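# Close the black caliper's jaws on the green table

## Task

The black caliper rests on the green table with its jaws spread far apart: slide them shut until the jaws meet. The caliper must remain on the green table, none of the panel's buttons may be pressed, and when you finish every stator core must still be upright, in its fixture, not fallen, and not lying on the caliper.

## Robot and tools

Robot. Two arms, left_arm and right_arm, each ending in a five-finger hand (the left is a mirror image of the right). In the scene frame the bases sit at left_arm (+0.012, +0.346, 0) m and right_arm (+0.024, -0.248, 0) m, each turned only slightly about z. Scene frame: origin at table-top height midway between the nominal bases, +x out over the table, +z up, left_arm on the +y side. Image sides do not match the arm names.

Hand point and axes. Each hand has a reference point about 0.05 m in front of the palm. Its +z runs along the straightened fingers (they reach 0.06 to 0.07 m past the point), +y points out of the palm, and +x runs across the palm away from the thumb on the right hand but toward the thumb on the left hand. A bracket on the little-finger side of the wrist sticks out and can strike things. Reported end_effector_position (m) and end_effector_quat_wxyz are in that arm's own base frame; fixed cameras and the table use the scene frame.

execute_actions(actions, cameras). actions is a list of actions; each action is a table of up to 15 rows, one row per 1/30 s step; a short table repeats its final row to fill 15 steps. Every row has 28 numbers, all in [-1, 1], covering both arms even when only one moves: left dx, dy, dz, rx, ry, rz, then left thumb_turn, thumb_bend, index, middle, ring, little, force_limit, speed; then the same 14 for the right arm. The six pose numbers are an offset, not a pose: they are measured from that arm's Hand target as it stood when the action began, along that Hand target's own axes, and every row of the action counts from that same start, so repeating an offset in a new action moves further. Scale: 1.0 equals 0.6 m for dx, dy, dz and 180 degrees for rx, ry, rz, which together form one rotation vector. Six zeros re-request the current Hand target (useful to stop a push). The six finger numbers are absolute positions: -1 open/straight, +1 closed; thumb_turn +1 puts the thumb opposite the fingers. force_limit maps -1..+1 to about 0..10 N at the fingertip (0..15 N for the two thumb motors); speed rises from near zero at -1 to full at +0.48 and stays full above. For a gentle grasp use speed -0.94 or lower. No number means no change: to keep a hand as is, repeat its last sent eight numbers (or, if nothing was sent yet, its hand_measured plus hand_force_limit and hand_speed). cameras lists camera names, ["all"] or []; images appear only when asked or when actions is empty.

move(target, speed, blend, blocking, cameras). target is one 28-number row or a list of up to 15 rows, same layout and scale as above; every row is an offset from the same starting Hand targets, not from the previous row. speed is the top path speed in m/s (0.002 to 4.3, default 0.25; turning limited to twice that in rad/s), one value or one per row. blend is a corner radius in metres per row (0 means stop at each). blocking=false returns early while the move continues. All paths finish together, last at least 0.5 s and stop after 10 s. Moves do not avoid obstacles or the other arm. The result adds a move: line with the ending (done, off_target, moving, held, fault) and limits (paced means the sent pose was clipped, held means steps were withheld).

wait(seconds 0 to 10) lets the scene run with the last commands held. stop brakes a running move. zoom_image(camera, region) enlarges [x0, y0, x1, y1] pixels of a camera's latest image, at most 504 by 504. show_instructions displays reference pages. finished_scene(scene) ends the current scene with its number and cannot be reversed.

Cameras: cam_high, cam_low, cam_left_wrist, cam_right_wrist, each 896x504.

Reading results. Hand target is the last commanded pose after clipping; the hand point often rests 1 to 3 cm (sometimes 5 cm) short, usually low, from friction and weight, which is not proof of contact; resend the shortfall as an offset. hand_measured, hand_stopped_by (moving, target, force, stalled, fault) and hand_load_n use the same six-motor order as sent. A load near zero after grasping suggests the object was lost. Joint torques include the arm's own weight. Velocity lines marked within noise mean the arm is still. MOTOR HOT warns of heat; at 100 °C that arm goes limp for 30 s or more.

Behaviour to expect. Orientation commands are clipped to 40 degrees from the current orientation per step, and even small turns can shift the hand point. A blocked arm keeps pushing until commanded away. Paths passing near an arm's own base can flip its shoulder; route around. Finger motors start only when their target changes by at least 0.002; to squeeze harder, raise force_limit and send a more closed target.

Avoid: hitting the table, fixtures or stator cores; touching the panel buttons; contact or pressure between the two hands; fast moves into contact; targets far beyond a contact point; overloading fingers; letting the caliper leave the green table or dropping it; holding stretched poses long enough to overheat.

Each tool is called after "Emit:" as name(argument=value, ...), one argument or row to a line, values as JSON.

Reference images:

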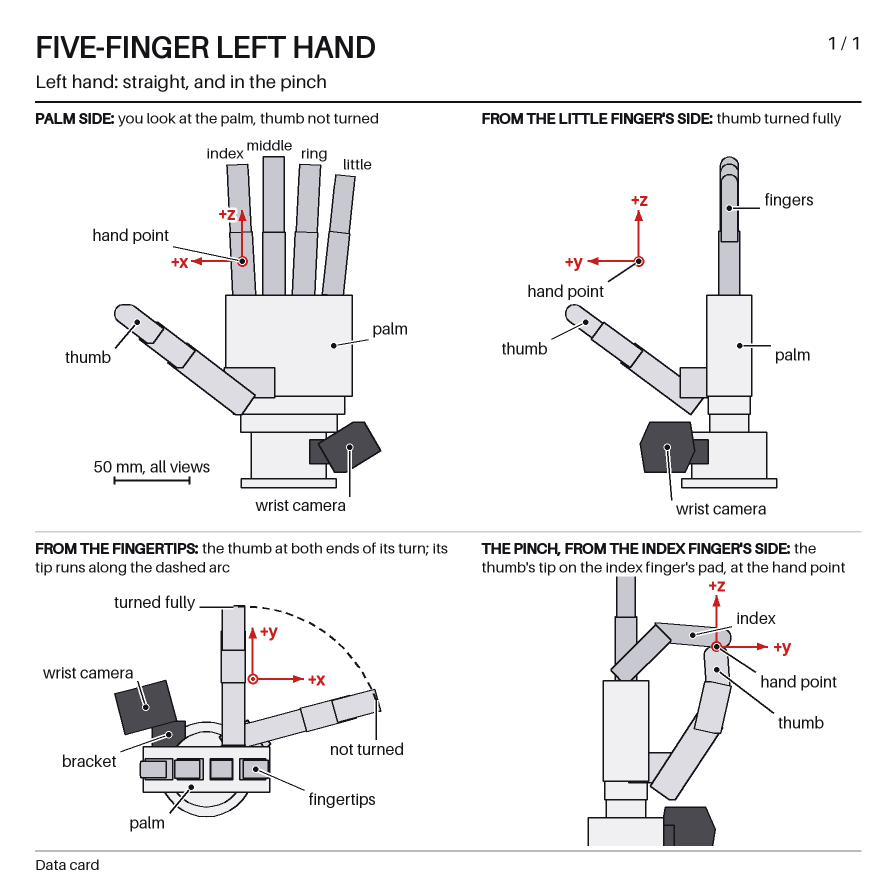

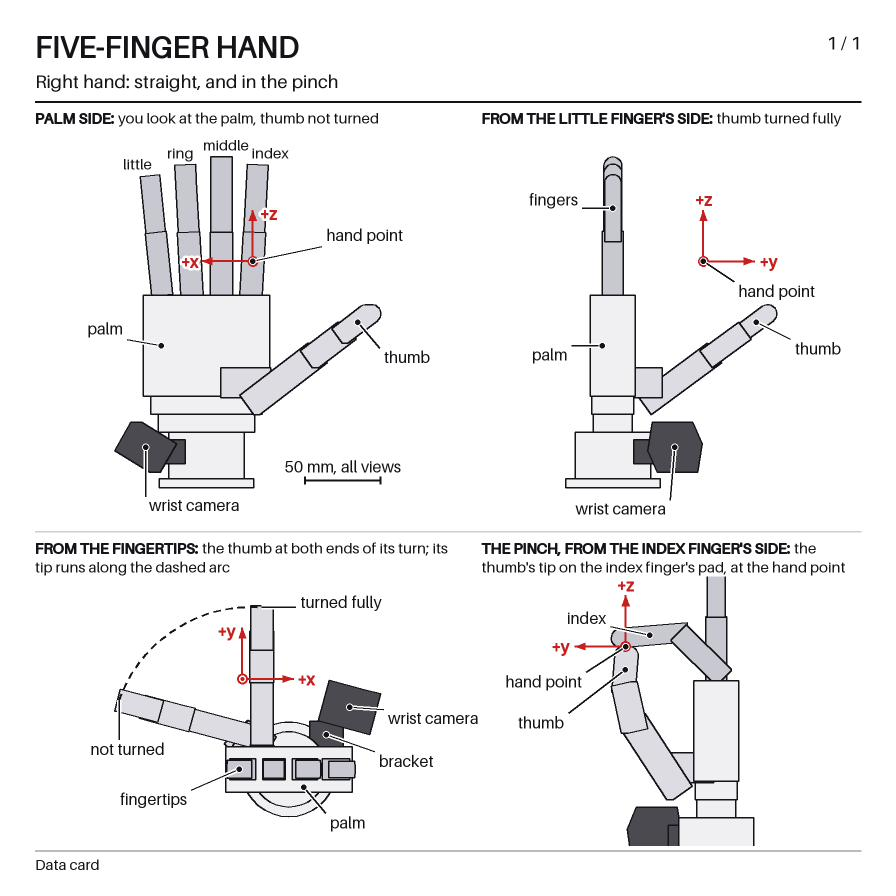

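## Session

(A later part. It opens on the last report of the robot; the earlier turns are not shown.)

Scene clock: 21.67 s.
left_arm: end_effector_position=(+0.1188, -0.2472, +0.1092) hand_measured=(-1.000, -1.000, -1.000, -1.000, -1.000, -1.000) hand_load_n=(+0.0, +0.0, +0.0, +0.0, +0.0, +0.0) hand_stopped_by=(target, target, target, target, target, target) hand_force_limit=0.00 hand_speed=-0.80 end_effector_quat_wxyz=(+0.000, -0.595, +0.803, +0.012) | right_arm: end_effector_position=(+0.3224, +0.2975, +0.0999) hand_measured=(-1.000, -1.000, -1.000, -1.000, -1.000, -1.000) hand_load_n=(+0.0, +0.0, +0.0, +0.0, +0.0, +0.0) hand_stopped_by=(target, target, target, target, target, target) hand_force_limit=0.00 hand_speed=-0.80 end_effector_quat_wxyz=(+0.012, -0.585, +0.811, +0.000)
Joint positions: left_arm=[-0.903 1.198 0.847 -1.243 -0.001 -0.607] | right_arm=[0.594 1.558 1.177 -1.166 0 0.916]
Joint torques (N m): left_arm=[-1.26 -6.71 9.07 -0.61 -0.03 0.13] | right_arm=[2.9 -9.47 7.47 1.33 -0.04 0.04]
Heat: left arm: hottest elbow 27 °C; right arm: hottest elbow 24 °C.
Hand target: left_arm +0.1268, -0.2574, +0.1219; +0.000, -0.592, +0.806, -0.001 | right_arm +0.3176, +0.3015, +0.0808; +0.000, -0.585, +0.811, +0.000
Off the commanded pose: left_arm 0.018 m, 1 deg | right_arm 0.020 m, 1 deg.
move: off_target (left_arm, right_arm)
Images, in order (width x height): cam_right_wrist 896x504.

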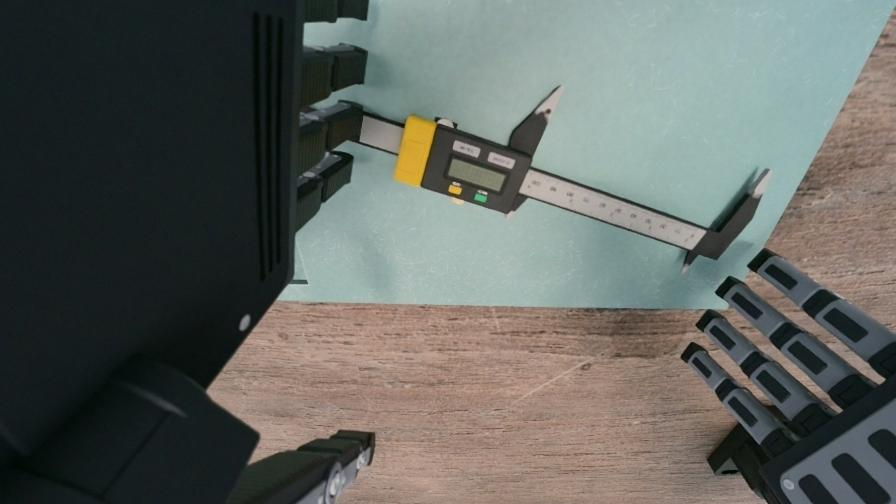

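Emit:
move(
  target=[0.018,-0.012,0.005,0,0,0,-1,-1,-1,-1,-1,-1,0,-0.8,0,0,0,0,0,0,-1,-1,-1,-1,-1,-1,0,-0.8],
  cameras=["cam_right_wrist"],
  speed=0.1,
)

Scene clock: 22.67 s.
left_arm: end_effector_position=(+0.1218, -0.2543, +0.1073) hand_measured=(-1.000, -1.000, -1.000, -1.000, -1.000, -1.000) hand_load_n=(+0.0, +0.0, +0.0, +0.0, +0.0, +0.0) hand_stopped_by=(target, target, target, target, target, target) hand_force_limit=0.00 hand_speed=-0.80 end_effector_quat_wxyz=(+0.000, -0.592, +0.805, +0.018) | right_arm: end_effector_position=(+0.3224, +0.2975, +0.0999) hand_measured=(-1.000, -1.000, -1.000, -1.000, -1.000, -1.000) hand_load_n=(+0.0, +0.0, +0.0, +0.0, +0.0, +0.5) hand_stopped_by=(target, target, target, target, target, target) hand_force_limit=0.00 hand_speed=-0.80 end_effector_quat_wxyz=(+0.012, -0.585, +0.811, +0.000)
Joint positions: left_arm=[-0.91 1.233 0.868 -1.243 -0.001 -0.607] | right_arm=[0.594 1.558 1.177 -1.166 0 0.916]
Joint torques (N m): left_arm=[-1.9 -7.18 9.05 -0.01 -0.01 -0.01] | right_arm=[2.9 -9.47 7.47 1.33 -0.04 0.04]
Heat: left arm: hottest elbow 27 °C; right arm: hottest elbow 24 °C.
Hand target: left_arm +0.1304, -0.2699, +0.1189; +0.000, -0.592, +0.806, +0.000 | right_arm +0.3176, +0.3015, +0.0808; +0.000, -0.585, +0.811, +0.000
Off the commanded pose: left_arm 0.021 m, 2 deg | right_arm 0.020 m, 1 deg.
move: off_target (left_arm, right_arm)
Images, in order (width x height): cam_right_wrist 896x504.

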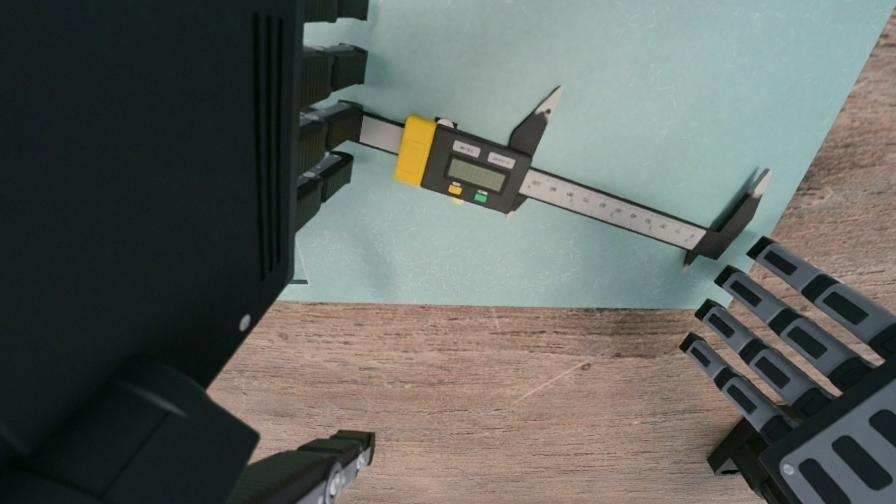

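Emit:
move(
  target=[0.0,0.004,0.025,0,0,0,-1,-1,-1,-1,-1,-1,0,-0.8,0,0,0,0,0,0,-1,-1,-1,-1,-1,-1,0,-0.8],
  cameras=["cam_right_wrist"],
  speed=0.1,
)

Emit:
zoom_image(
  camera="cam_right_wrist",
  region=[660, 180, 860, 380],
)

Scene clock: 23.70 s.
left_arm: end_effector_position=(+0.1260, -0.2617, +0.1032) hand_measured=(-1.000, -1.000, -1.000, -1.000, -1.000, -1.000) hand_load_n=(+0.0, +0.0, +0.0, +0.0, +0.0, +0.0) hand_stopped_by=(target, target, target, target, target, target) hand_force_limit=0.00 hand_speed=-0.80 end_effector_quat_wxyz=(+0.000, -0.591, +0.807, +0.007) | right_arm: end_effector_position=(+0.3224, +0.2975, +0.0999) hand_measured=(-1.000, -1.000, -1.000, -1.000, -1.000, -1.000) hand_load_n=(+0.0, +0.0, +0.0, +0.0, +0.0, +0.0) hand_stopped_by=(target, target, target, target, target, target) hand_force_limit=0.00 hand_speed=-0.80 end_effector_quat_wxyz=(+0.012, -0.585, +0.811, +0.000)
Joint positions: left_arm=[-0.914 1.244 0.868 -1.21 -0.001 -0.607] | right_arm=[0.594 1.558 1.177 -1.166 0 0.916]
Joint torques (N m): left_arm=[-1.9 -7.3 6.63 0.51 -0.02 -0.05] | right_arm=[2.84 -9.47 7.47 1.33 -0.04 0.04]
Heat: left arm: hottest elbow 27 °C; right arm: hottest elbow 24 °C.
Hand target: left_arm +0.1280, -0.2691, +0.1038; +0.000, -0.592, +0.806, +0.000 | right_arm +0.3176, +0.3015, +0.0808; +0.000, -0.585, +0.811, +0.000
Off the commanded pose: left_arm 0.008 m, 1 deg | right_arm 0.020 m, 1 deg.
move: off_target (right_arm)
Images, in order (width x height): cam_right_wrist 896x504.

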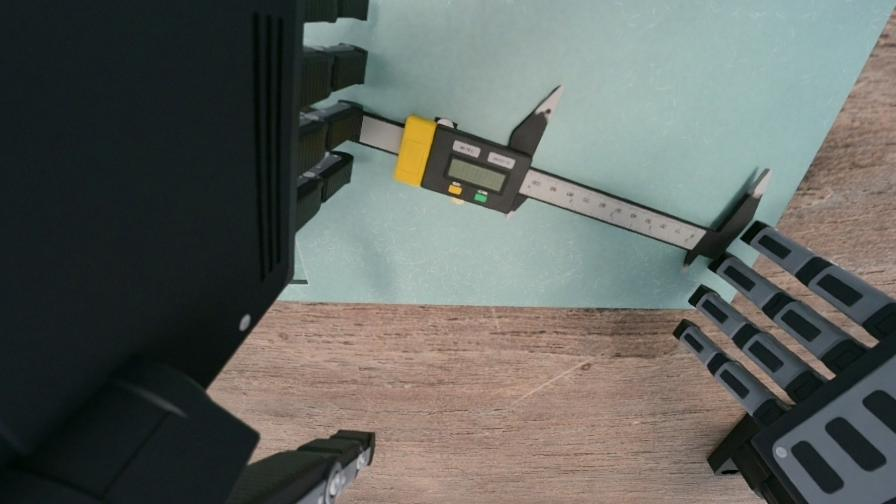

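Scaled by 2.520 from the camera's 896x504 image, which has a finer 1280x720 frame.

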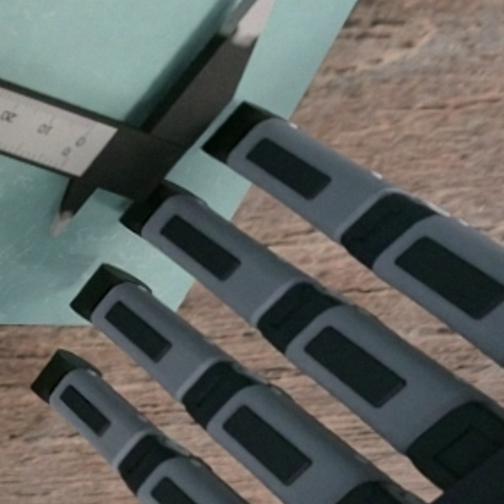

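Emit:
move(
  target=[0.0,0.018,0.0,0,0,0,-1,-1,-1,-1,-1,-1,0,-0.8,0,0,0,0,0,0,-1,-1,-1,-1,-1,-1,0,-0.8],
  cameras=["cam_right_wrist"],
  speed=0.1,
)

Emit:
zoom_image(
  camera="cam_right_wrist",
  region=[660, 180, 860, 380],
)

Scene clock: 24.77 s.
left_arm: end_effector_position=(+0.1184, -0.2614, +0.1012) hand_measured=(-1.000, -1.000, -1.000, -1.000, -1.000, -1.000) hand_load_n=(+0.0, +0.0, +0.0, +0.0, +0.0, +0.0) hand_stopped_by=(target, target, target, target, target, target) hand_force_limit=0.00 hand_speed=-0.80 end_effector_quat_wxyz=(+0.001, -0.589, +0.808, +0.009) | right_arm: end_effector_position=(+0.3224, +0.2975, +0.0999) hand_measured=(-1.000, -1.000, -1.000, -1.000, -1.000, -1.000) hand_load_n=(+0.0, +0.0, +0.0, -0.5, +0.0, +0.0) hand_stopped_by=(target, target, target, target, target, target) hand_force_limit=0.00 hand_speed=-0.80 end_effector_quat_wxyz=(+0.012, -0.585, +0.811, +0.000)
Joint positions: left_arm=[-0.934 1.237 0.856 -1.209 -0.002 -0.623] | right_arm=[0.594 1.558 1.177 -1.166 0 0.916]
Joint torques (N m): left_arm=[-1.96 -8.59 6 0.28 0.01 -0.1] | right_arm=[2.9 -9.47 7.47 1.35 -0.04 0.04]
Heat: left arm: hottest elbow 27 °C; right arm: hottest elbow 24 °C.
Hand target: left_arm +0.1178, -0.2660, +0.1038; +0.000, -0.592, +0.806, +0.000 | right_arm +0.3176, +0.3015, +0.0808; +0.000, -0.585, +0.811, +0.000
Off the commanded pose: left_arm 0.005 m, 1 deg | right_arm 0.020 m, 1 deg.
move: off_target (right_arm)
Images, in order (width x height): cam_right_wrist 896x504.

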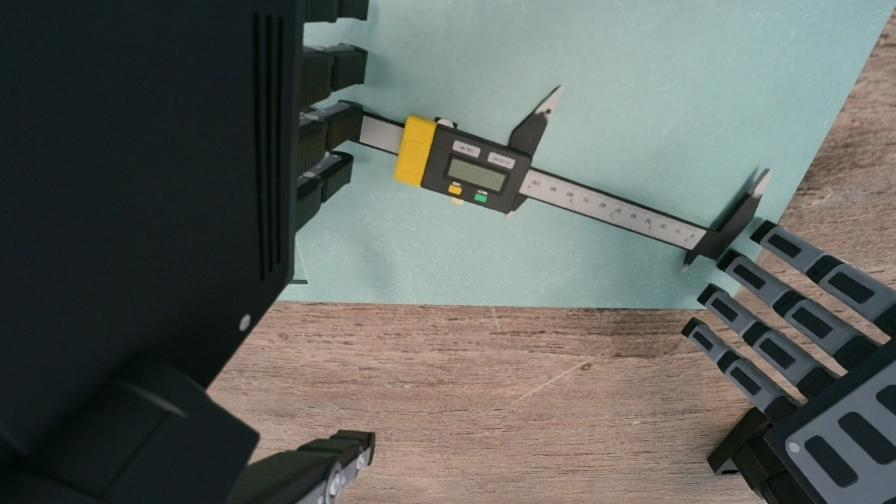

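Scaled by 2.520 from the camera's 896x504 image, which has a finer 1280x720 frame.

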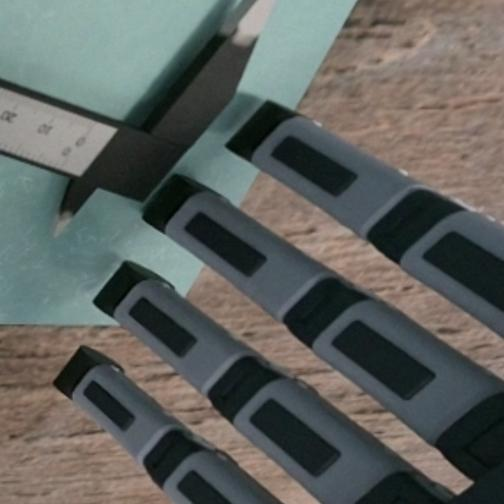

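Emit:
move(
  target=[0.0,0.0,0.017,0,0,0,-1,-1,-1,-1,-1,-1,0,-0.8,0,0,0,0,0,0,-1,-1,-1,-1,-1,-1,0,-0.8],
  cameras=["cam_right_wrist","cam_low"],
  speed=0.1,
)

Emit:
zoom_image(
  camera="cam_low",
  region=[520, 260, 620, 310],
)

Emit:
zoom_image(
  camera="cam_right_wrist",
  region=[660, 180, 860, 380],
)

Scene clock: 25.60 s.
left_arm: end_effector_position=(+0.1180, -0.2609, +0.1002) hand_measured=(-1.000, -1.000, -1.000, -1.000, -1.000, -1.000) hand_load_n=(+0.5, +0.0, +0.0, -1.5, +0.0, +0.0) hand_stopped_by=(target, target, target, target, target, target) hand_force_limit=0.00 hand_speed=-0.80 end_effector_quat_wxyz=(+0.001, -0.589, +0.808, +0.005) | right_arm: end_effector_position=(+0.3224, +0.2975, +0.0999) hand_measured=(-1.000, -1.000, -1.000, -1.000, -1.000, -1.000) hand_load_n=(+0.0, +0.0, +0.0, -0.5, +0.0, +0.0) hand_stopped_by=(target, target, target, target, target, target) hand_force_limit=0.00 hand_speed=-0.80 end_effector_quat_wxyz=(+0.012, -0.585, +0.811, +0.000)
Joint positions: left_arm=[-0.934 1.229 0.848 -1.2 -0.002 -0.623] | right_arm=[0.594 1.558 1.177 -1.166 0 0.916]
Joint torques (N m): left_arm=[-1.96 -6.77 5.22 1.18 0 -0.1] | right_arm=[2.84 -9.41 7.47 1.33 -0.04 0.04]
Heat: left arm: hottest elbow 27 °C; right arm: hottest elbow 24 °C.
Hand target: left_arm +0.1178, -0.2660, +0.0937; +0.000, -0.592, +0.806, -0.001 | right_arm +0.3176, +0.3015, +0.0808; +0.000, -0.585, +0.811, +0.000
Off the commanded pose: left_arm 0.008 m, 1 deg | right_arm 0.020 m, 1 deg.
move: off_target (right_arm)
Images, in order (width x height): cam_low 896x504, cam_right_wrist 896x504.

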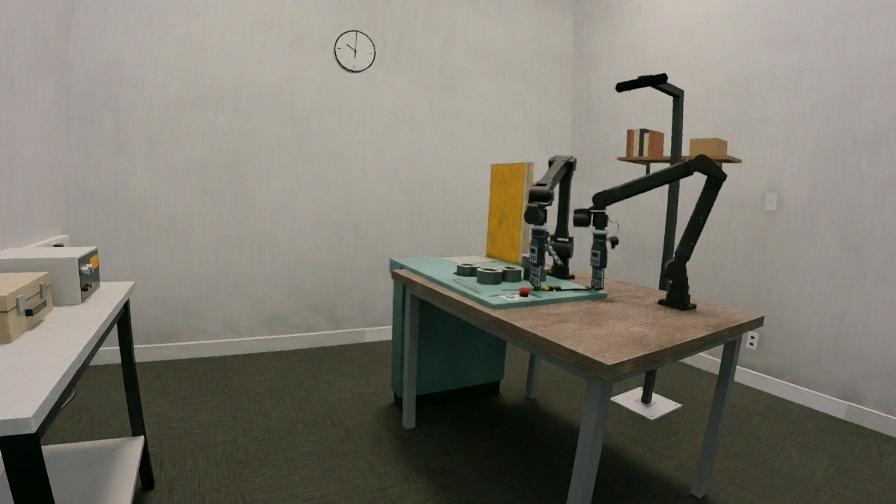

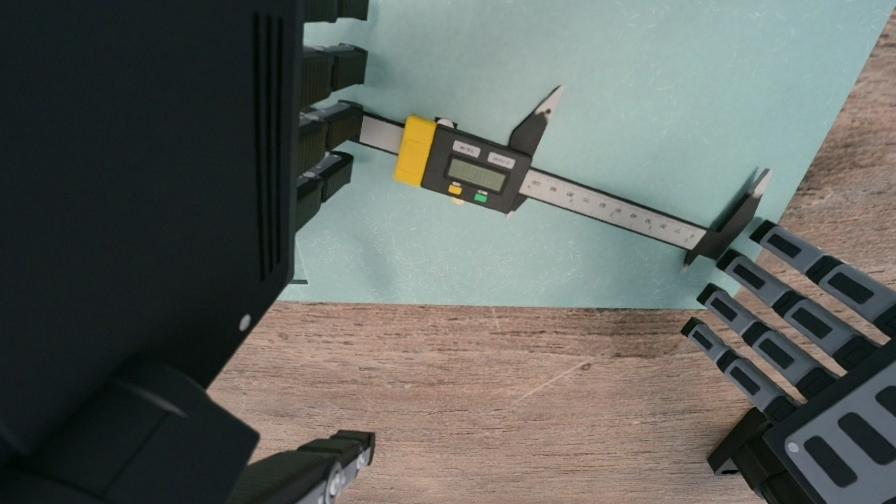

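Scaled by 5.040 from the camera's 896x504 image, which has a finer 1280x720 frame.

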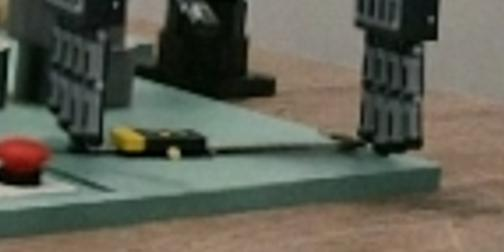

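Scaled by 2.520 from the camera's 896x504 image, which has a finer 1280x720 frame.

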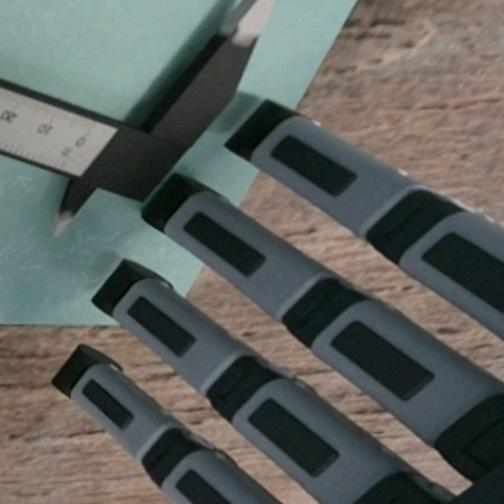

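Emit:
move(
  target=[0.0,0.0,0.0,0,0,0,-1,-1,-1,-1,-1,-1,0,-0.8,0.0,0.045,0,0,0,0,-1,-1,-1,-1,-1,-1,0,-0.8],
  cameras=["cam_right_wrist","cam_low"],
  speed=0.06,
)

Emit:
zoom_image(
  camera="cam_right_wrist",
  region=[290, 70, 450, 220],
)

Scene clock: 26.93 s.
left_arm: end_effector_position=(+0.1179, -0.2608, +0.1001) hand_measured=(-1.000, -1.000, -1.000, -1.000, -1.000, -1.000) hand_load_n=(+0.0, +0.0, +0.0, -1.5, +0.0, +0.0) hand_stopped_by=(target, target, target, target, target, target) hand_force_limit=0.00 hand_speed=-0.80 end_effector_quat_wxyz=(+0.001, -0.589, +0.808, +0.005) | right_arm: end_effector_position=(+0.3092, +0.3055, +0.0981) hand_measured=(-1.000, -1.000, -1.000, -1.000, -1.000, -1.000) hand_load_n=(+0.0, +0.0, +0.0, +0.5, -0.5, +0.0) hand_stopped_by=(target, target, target, target, target, target) hand_force_limit=0.00 hand_speed=-0.80 end_effector_quat_wxyz=(+0.018, -0.579, +0.815, -0.008)
Joint positions: left_arm=[-0.934 1.229 0.848 -1.2 -0.002 -0.623] | right_arm=[0.633 1.533 1.146 -1.148 0.016 0.968]
Joint torques (N m): left_arm=[-1.96 -6.89 5.2 1.2 0 -0.09] | right_arm=[3.72 -9.99 6.32 0.94 -0.67 0.03]
Heat: left arm: hottest elbow 27 °C; right arm: hottest elbow 24 °C.
Hand target: left_arm +0.1177, -0.2659, +0.0936; +0.000, -0.592, +0.806, +0.000 | right_arm +0.2920, +0.3099, +0.0807; -0.001, -0.585, +0.811, +0.000
Off the commanded pose: left_arm 0.008 m, 1 deg | right_arm 0.025 m, 2 deg.
move: off_target (right_arm)
Images, in order (width x height): cam_low 896x504, cam_right_wrist 896x504.

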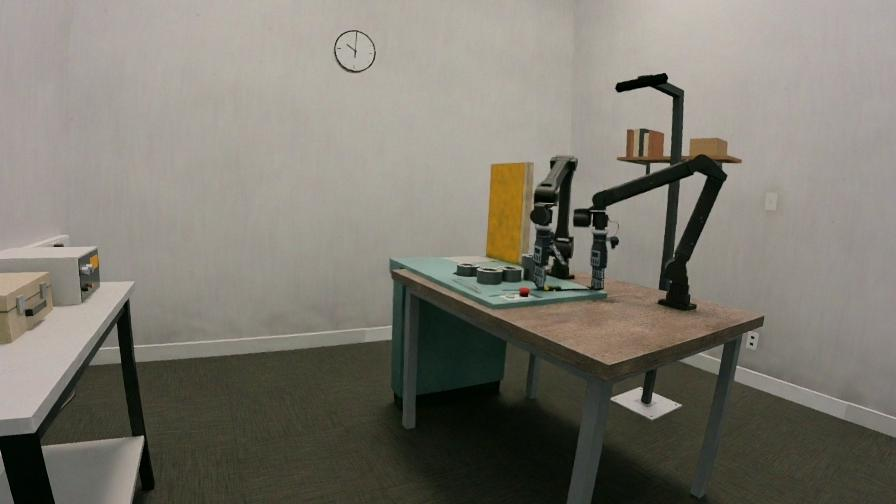

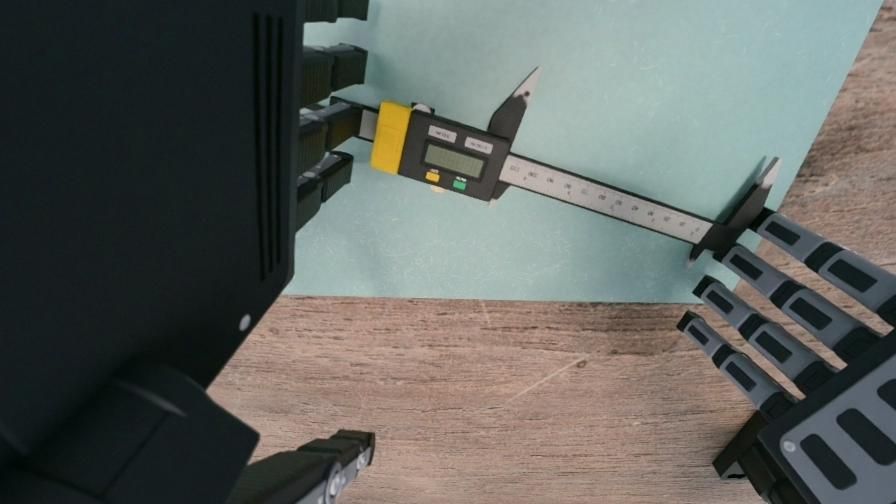

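Scaled by 3.150 from the camera's 896x504 image, which has a finer 1280x720 frame.

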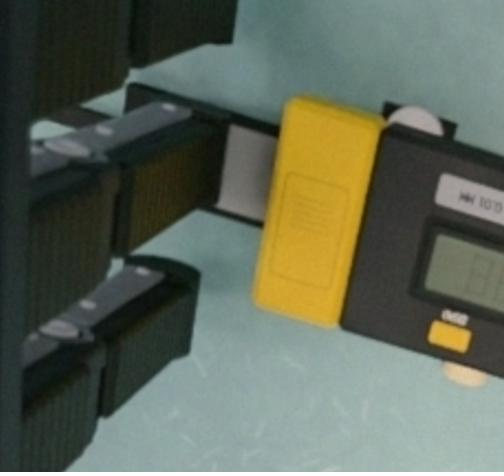

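Emit:
move(
  target=[0.0,0.0,0.0,0,0,0,-1,-1,-1,-1,-1,-1,0,-0.8,0.006,0.04,-0.004,0,0,0,-1,-1,-1,-1,-1,-1,0,-0.8],
  cameras=["cam_right_wrist"],
  speed=0.06,
)

Emit:
zoom_image(
  camera="cam_right_wrist",
  region=[290, 70, 450, 220],
)

Scene clock: 28.13 s.
left_arm: end_effector_position=(+0.1179, -0.2608, +0.1001) hand_measured=(-1.000, -1.000, -1.000, -1.000, -1.000, -1.000) hand_load_n=(+0.0, +0.0, +0.0, -1.5, +0.0, +0.0) hand_stopped_by=(target, target, target, target, target, target) hand_force_limit=0.00 hand_speed=-0.80 end_effector_quat_wxyz=(+0.001, -0.589, +0.808, +0.005) | right_arm: end_effector_position=(+0.2913, +0.3120, +0.0981) hand_measured=(-1.000, -1.000, -1.000, -1.000, -1.000, -1.000) hand_load_n=(+0.0, +0.0, +0.0, +1.0, +0.0, +0.0) hand_stopped_by=(target, target, target, target, target, target) hand_force_limit=0.00 hand_speed=-0.80 end_effector_quat_wxyz=(+0.023, -0.577, +0.816, -0.010)
Joint positions: left_arm=[-0.934 1.229 0.848 -1.2 -0.002 -0.623] | right_arm=[0.672 1.499 1.109 -1.135 0.022 1.012]
Joint torques (N m): left_arm=[-1.96 -6.95 5.19 1.2 0 -0.1] | right_arm=[4.01 -10.05 6.06 0.47 -0.95 0.01]
Heat: left arm: hottest elbow 27 °C; right arm: hottest elbow 24 °C.
Hand target: left_arm +0.1177, -0.2659, +0.0936; +0.000, -0.592, +0.806, +0.000 | right_arm +0.2681, +0.3143, +0.0833; +0.000, -0.585, +0.811, +0.000
Off the commanded pose: left_arm 0.008 m, 1 deg | right_arm 0.028 m, 3 deg.
move: off_target (right_arm)
Images, in order (width x height): cam_right_wrist 896x504.

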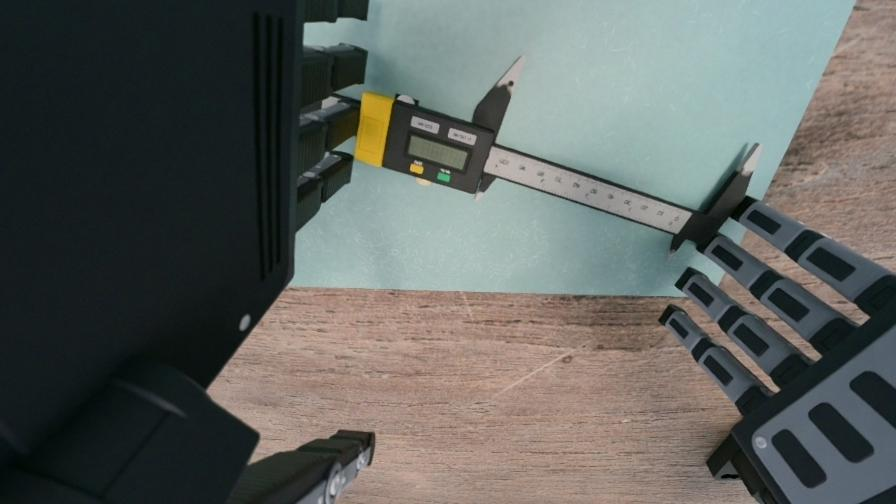

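Scaled by 3.150 from the camera's 896x504 image, which has a finer 1280x720 frame.

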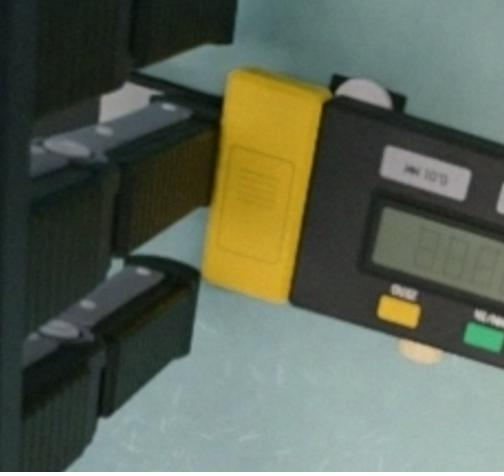

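Emit:
move(
  target=[0.0,0.0,0.0,0,0,0,-1,-1,-1,-1,-1,-1,0,-0.8,0.005,0.04,0.0,0,0,0,-1,-1,-1,-1,-1,-1,0,-0.8],
  cameras=["cam_right_wrist"],
  speed=0.06,
)

Emit:
zoom_image(
  camera="cam_right_wrist",
  region=[290, 70, 450, 220],
)

Scene clock: 29.40 s.
left_arm: end_effector_position=(+0.1179, -0.2608, +0.1001) hand_measured=(-1.000, -1.000, -1.000, -1.000, -1.000, -1.000) hand_load_n=(+0.0, +0.0, +0.0, -1.5, +0.0, +0.5) hand_stopped_by=(target, target, target, target, target, target) hand_force_limit=0.00 hand_speed=-0.80 end_effector_quat_wxyz=(+0.001, -0.589, +0.808, +0.005) | right_arm: end_effector_position=(+0.2672, +0.3173, +0.0979) hand_measured=(-1.000, -1.000, -1.000, -1.000, -1.000, -1.000) hand_load_n=(+0.0, +0.0, +0.0, +0.5, +0.0, +0.0) hand_stopped_by=(target, target, target, target, target, target) hand_force_limit=0.00 hand_speed=-0.80 end_effector_quat_wxyz=(+0.023, -0.576, +0.817, -0.009)
Joint positions: left_arm=[-0.934 1.229 0.848 -1.2 -0.002 -0.623] | right_arm=[0.719 1.462 1.067 -1.133 0.023 1.06]
Joint torques (N m): left_arm=[-1.9 -6.89 5.2 1.2 0 -0.1] | right_arm=[4.01 -9.41 6.09 0.54 -0.99 -0.01]
Heat: left arm: hottest elbow 27 °C; right arm: hottest elbow 24 °C.
Hand target: left_arm +0.1177, -0.2659, +0.0936; +0.000, -0.592, +0.806, +0.000 | right_arm +0.2445, +0.3188, +0.0833; +0.000, -0.585, +0.811, +0.000
Off the commanded pose: left_arm 0.008 m, 1 deg | right_arm 0.027 m, 3 deg.
move: off_target (right_arm)
Images, in order (width x height): cam_right_wrist 896x504.

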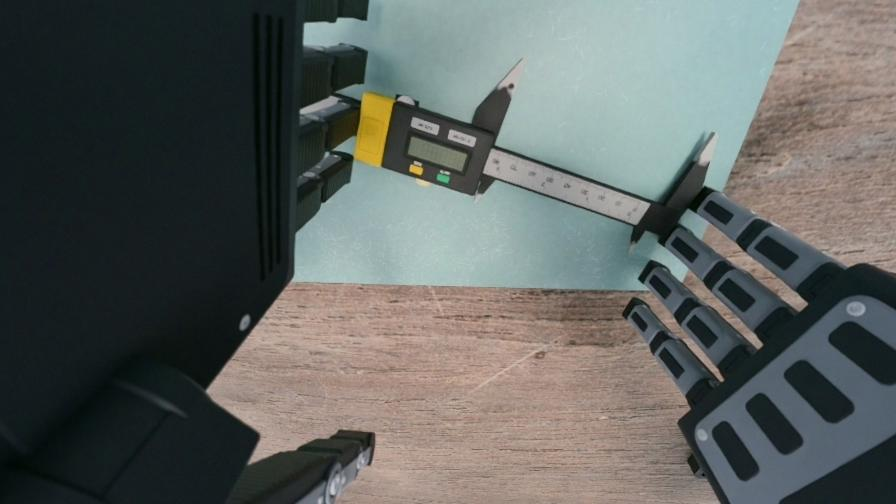

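Scaled by 3.150 from the camera's 896x504 image, which has a finer 1280x720 frame.

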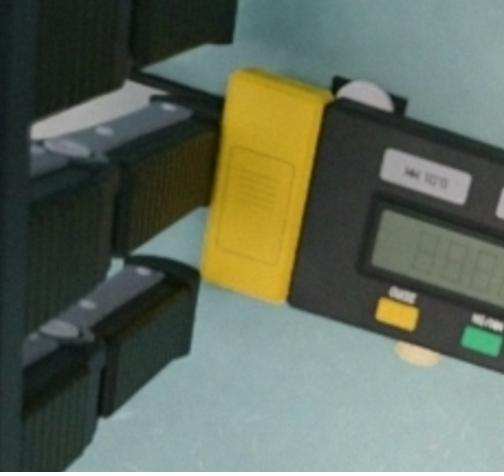

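Emit:
move(
  target=[0.0,0.0,0.0,0,0,0,-1,-1,-1,-1,-1,-1,0,-0.8,0.003,0.06,0.0,0,0,0,-1,-1,-1,-1,-1,-1,0,-0.8],
  cameras=["cam_high","cam_low","cam_right_wrist"],
  speed=0.06,
)

Emit:
zoom_image(
  camera="cam_low",
  region=[500, 180, 640, 310],
)

Emit:
zoom_image(
  camera="cam_high",
  region=[420, 0, 640, 230],
)

Scene clock: 30.40 s.
left_arm: end_effector_position=(+0.1179, -0.2608, +0.1001) hand_measured=(-1.000, -1.000, -1.000, -1.000, -1.000, -1.000) hand_load_n=(+0.0, +0.0, +0.0, -1.5, +0.0, +0.0) hand_stopped_by=(target, target, target, target, target, target) hand_force_limit=0.00 hand_speed=-0.80 end_effector_quat_wxyz=(+0.001, -0.589, +0.808, +0.005) | right_arm: end_effector_position=(+0.2422, +0.3252, +0.0984) hand_measured=(-1.000, -1.000, -1.000, -1.000, -1.000, -1.000) hand_load_n=(+0.0, +0.0, +0.0, +0.5, +0.0, +0.0) hand_stopped_by=(target, target, target, target, target, target) hand_force_limit=0.00 hand_speed=-0.80 end_effector_quat_wxyz=(+0.025, -0.581, +0.814, -0.010)
Joint positions: left_arm=[-0.934 1.229 0.848 -1.2 -0.002 -0.623] | right_arm=[0.778 1.428 1.033 -1.13 0.027 1.108]
Joint torques (N m): left_arm=[-1.96 -6.89 5.19 1.2 0 -0.1] | right_arm=[1.38 -9.35 8.95 0.61 -0.17 -0.13]
Heat: left arm: hottest elbow 27 °C; right arm: hottest elbow 24 °C.
Hand target: left_arm +0.1177, -0.2659, +0.0936; +0.000, -0.592, +0.806, +0.000 | right_arm +0.2442, +0.3240, +0.0977; +0.024, -0.580, +0.814, -0.009 (not the last commanded pose)
Off the commanded pose: left_arm 0.008 m, 1 deg | right_arm 0.036 m, 3 deg.
move: held (right_arm; a check stopped the path); limits=held
pose unreachable (right arm): on one or more control steps of this call, first in action 0 (counted from 0), this arm could not follow its commanded pose, so it was not sent that pose on those steps. It may still have moved: this result reports where it is.
cause: moving toward the commanded pose would bring a part of the arm too close to another arm (a part of this arm just beyond joint 5 (wrist yaw) and a part of the left arm just beyond its joint 4 (wrist pitch), 24 mm apart when this arm was first held).
Images, in order (width x height): cam_high 896x504, cam_low 896x504, cam_right_wrist 896x504.

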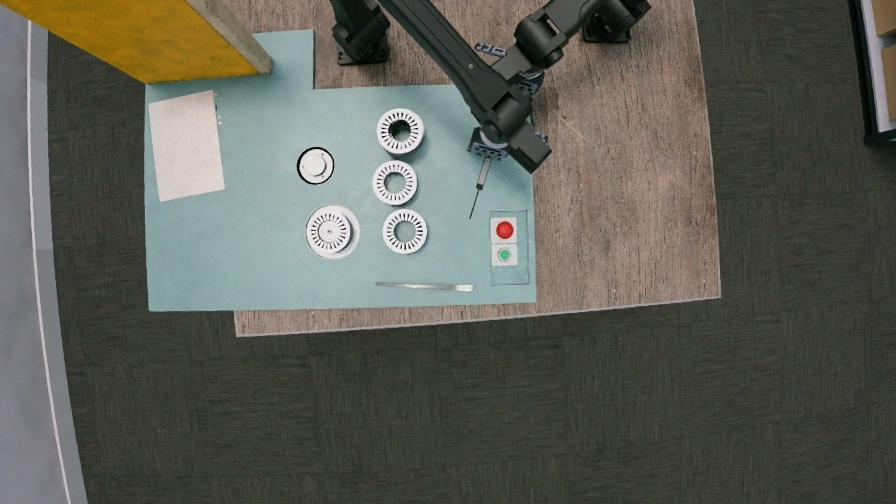

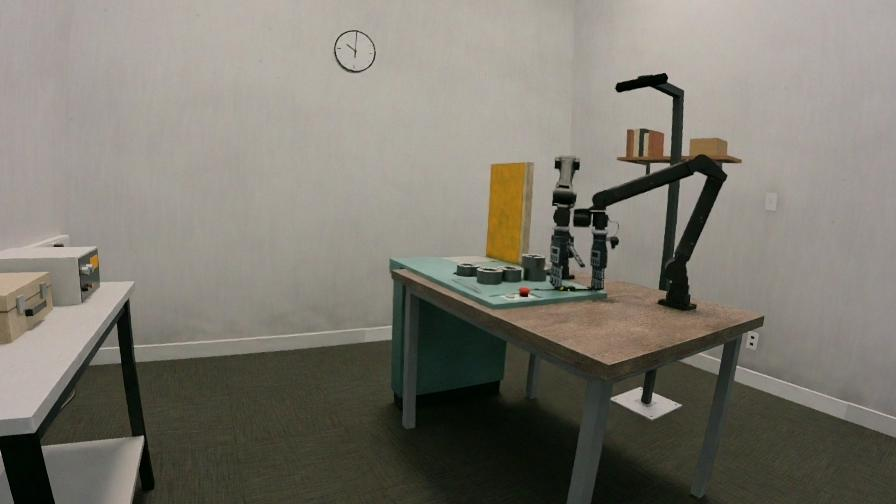

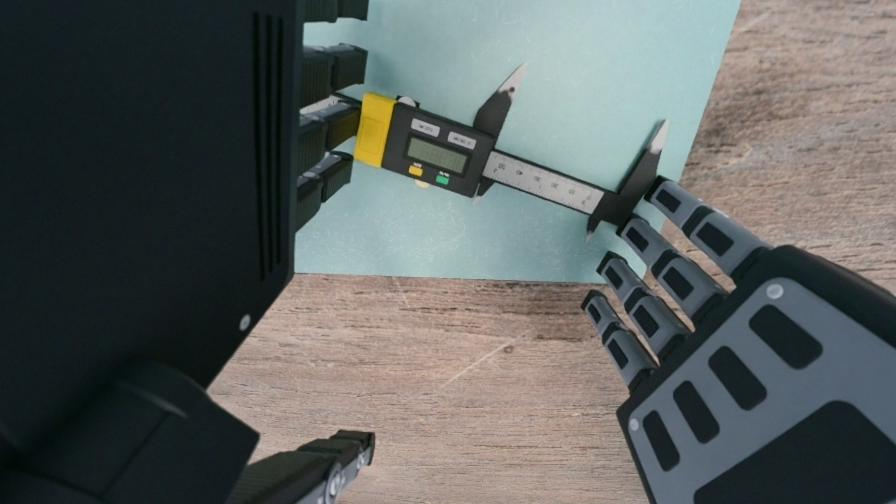

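Scaled by 3.600 from the camera's 896x504 image, which has a finer 1280x720 frame.

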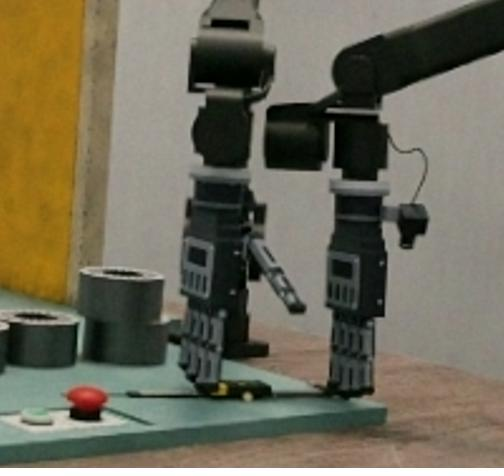

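Scaled by 2.191 from the camera's 896x504 image, which has a finer 1280x720 frame.

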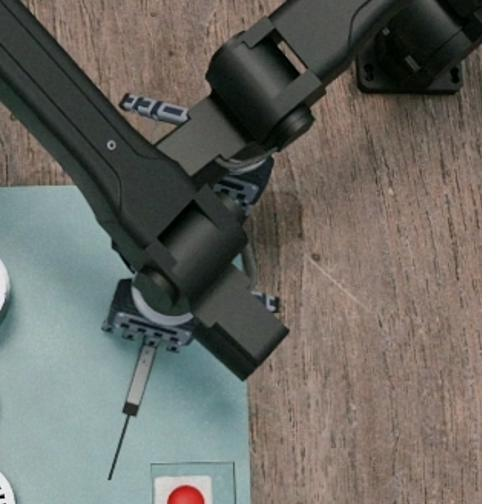

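Emit:
move(
  target=[
    [0.0,0.015,-0.05,0,0,0,-1,-1,-1,-1,-1,-1,0,-0.8,0,0,0,0,0,0,-1,-1,-1,-1,-1,-1,0,-0.8],
    [-0.008,0.0915,-0.05,0.194,0,0,-1,-1,-1,-1,-1,-1,0,-0.8,0,0,0,0,0,0,-1,-1,-1,-1,-1,-1,0,-0.8],
  ],
  cameras=["cam_high","cam_right_wrist"],
  speed=0.15,
)

Scene clock: 35.10 s.
left_arm: end_effector_position=(+0.0683, -0.2430, +0.1213) hand_measured=(-1.000, -1.000, -1.000, -1.000, -1.000, -1.000) hand_load_n=(+0.0, +0.0, +0.0, +0.0, +0.0, +0.0) hand_stopped_by=(target, target, target, target, target, target) hand_force_limit=0.00 hand_speed=-0.80 end_effector_quat_wxyz=(+0.181, -0.561, +0.772, -0.238) | right_arm: end_effector_position=(+0.2422, +0.3252, +0.0984) hand_measured=(-1.000, -1.000, -1.000, -1.000, -1.000, -1.000) hand_load_n=(+0.0, -0.5, +0.0, +0.0, +0.0, +0.0) hand_stopped_by=(target, target, target, target, target, target) hand_force_limit=0.00 hand_speed=-0.80 end_effector_quat_wxyz=(+0.025, -0.581, +0.814, -0.010)
Joint positions: left_arm=[-1.474 0.784 0.629 -1.158 -0.556 -1.087] | right_arm=[0.778 1.428 1.033 -1.13 0.027 1.108]
Joint torques (N m): left_arm=[-1.96 -2.84 7.01 0.31 -0.49 -0.1] | right_arm=[1.26 -9.35 9.09 0.59 -0.12 -0.13]
Heat: left arm: hottest elbow 27 °C; right arm: hottest elbow 24 °C.
Hand target: left_arm +0.0668, -0.2449, +0.1235; +0.178, -0.565, +0.769, -0.242 | right_arm +0.2442, +0.3240, +0.0977; +0.024, -0.580, +0.814, -0.009
Off the commanded pose: left_arm 0.003 m, 1 deg | right_arm 0.002 m, 0 deg.
move: done
Images, in order (width x height): cam_high 896x504, cam_right_wrist 896x504.

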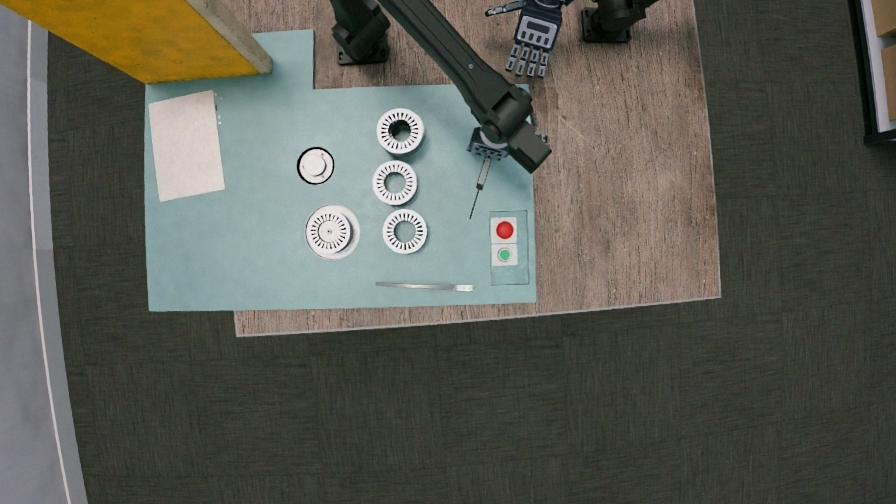

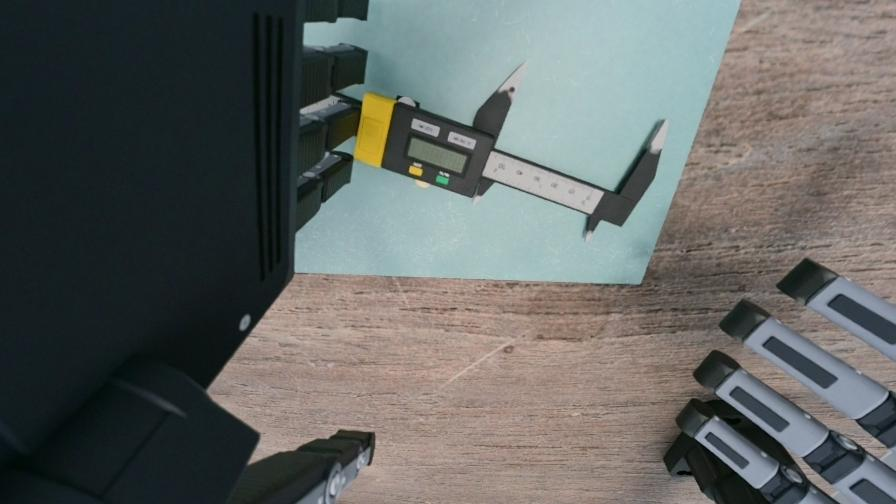

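Emit:
move(
  target=[0.0,0.0173,0.077,0,0,0,-1,-1,-1,-1,-1,-1,0,-0.8,0,0,0,0,0,0,-1,-1,-1,-1,-1,-1,0,-0.8],
  cameras=["cam_low","cam_right_wrist"],
  speed=0.12,
)

Emit:
zoom_image(
  camera="cam_low",
  region=[500, 180, 640, 310],
)

Emit:
zoom_image(
  camera="cam_right_wrist",
  region=[560, 100, 810, 350],
)

Scene clock: 36.47 s.
left_arm: end_effector_position=(+0.0816, -0.2468, +0.0790) hand_measured=(-1.000, -1.000, -1.000, -1.000, -1.000, -1.000) hand_load_n=(+0.0, +0.0, +0.0, +0.0, +0.0, +0.0) hand_stopped_by=(target, target, target, target, target, target) hand_force_limit=0.00 hand_speed=-0.80 end_effector_quat_wxyz=(+0.179, -0.567, +0.768, -0.239) | right_arm: end_effector_position=(+0.2422, +0.3252, +0.0984) hand_measured=(-1.000, -1.000, -1.000, -1.000, -1.000, -1.000) hand_load_n=(+0.0, -0.5, +0.0, +0.0, +0.0, +0.0) hand_stopped_by=(target, target, target, target, target, target) hand_force_limit=0.00 hand_speed=-0.80 end_effector_quat_wxyz=(+0.025, -0.581, +0.814, -0.010)
Joint positions: left_arm=[-1.411 0.828 0.531 -0.979 -0.538 -1.029] | right_arm=[0.778 1.428 1.033 -1.13 0.027 1.108]
Joint torques (N m): left_arm=[-0.38 -2.32 6.82 1.2 -0.32 0.2] | right_arm=[1.32 -9.35 9.09 0.62 -0.12 -0.13]
Heat: left arm: hottest elbow 27 °C; right arm: hottest elbow 24 °C.
Hand target: left_arm +0.0840, -0.2503, +0.0798; +0.178, -0.565, +0.769, -0.242 | right_arm +0.2442, +0.3240, +0.0977; +0.024, -0.580, +0.814, -0.009
Off the commanded pose: left_arm 0.004 m, 0 deg | right_arm 0.002 m, 0 deg.
move: done
Images, in order (width x height): cam_low 896x504, cam_right_wrist 896x504.

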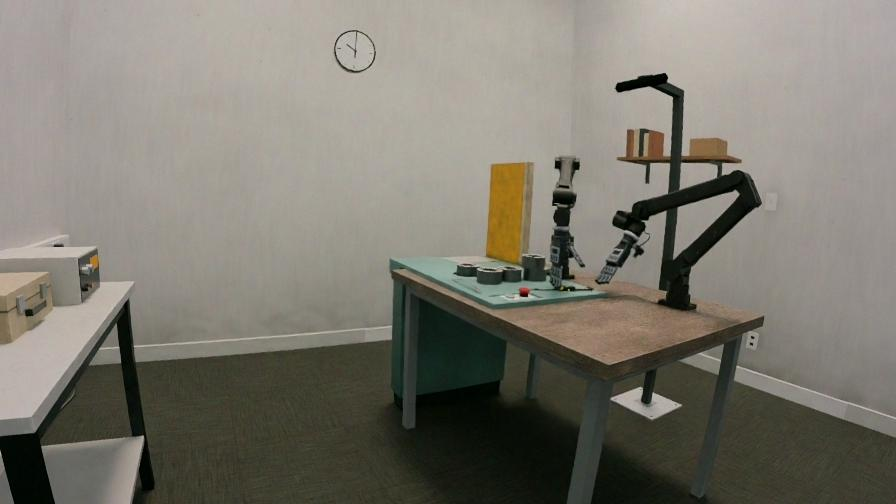

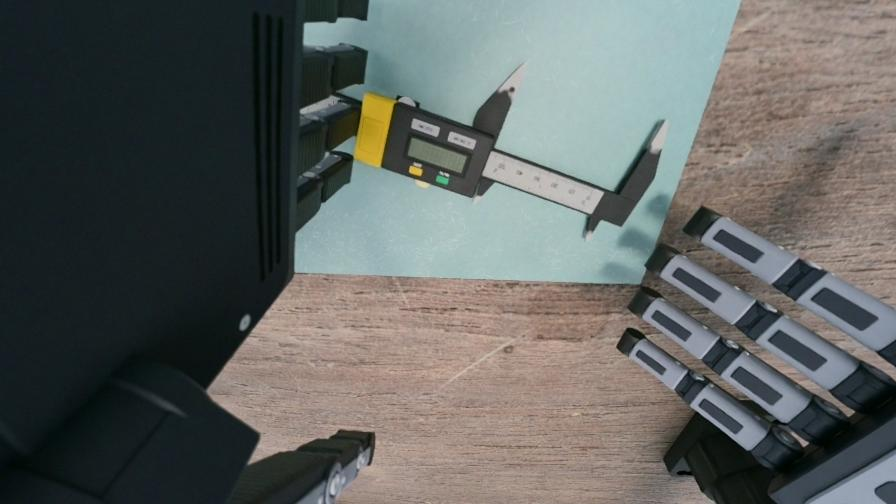

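Scaled by 3.600 from the camera's 896x504 image, which has a finer 1280x720 frame.

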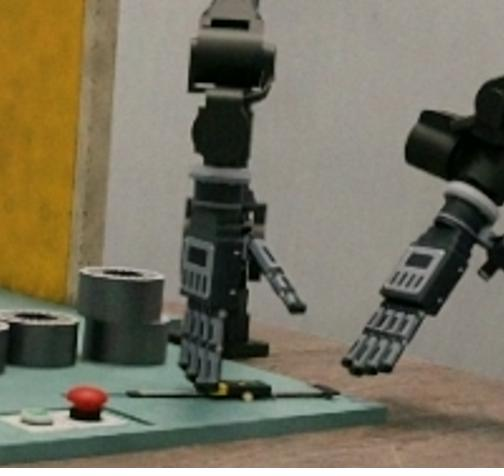

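Scaled by 2.016 from the camera's 896x504 image, which has a finer 1280x720 frame.

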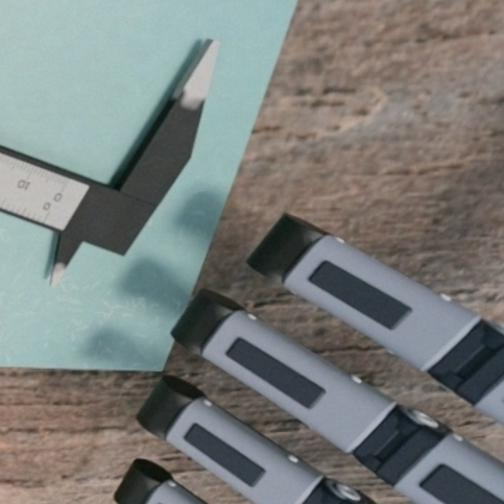

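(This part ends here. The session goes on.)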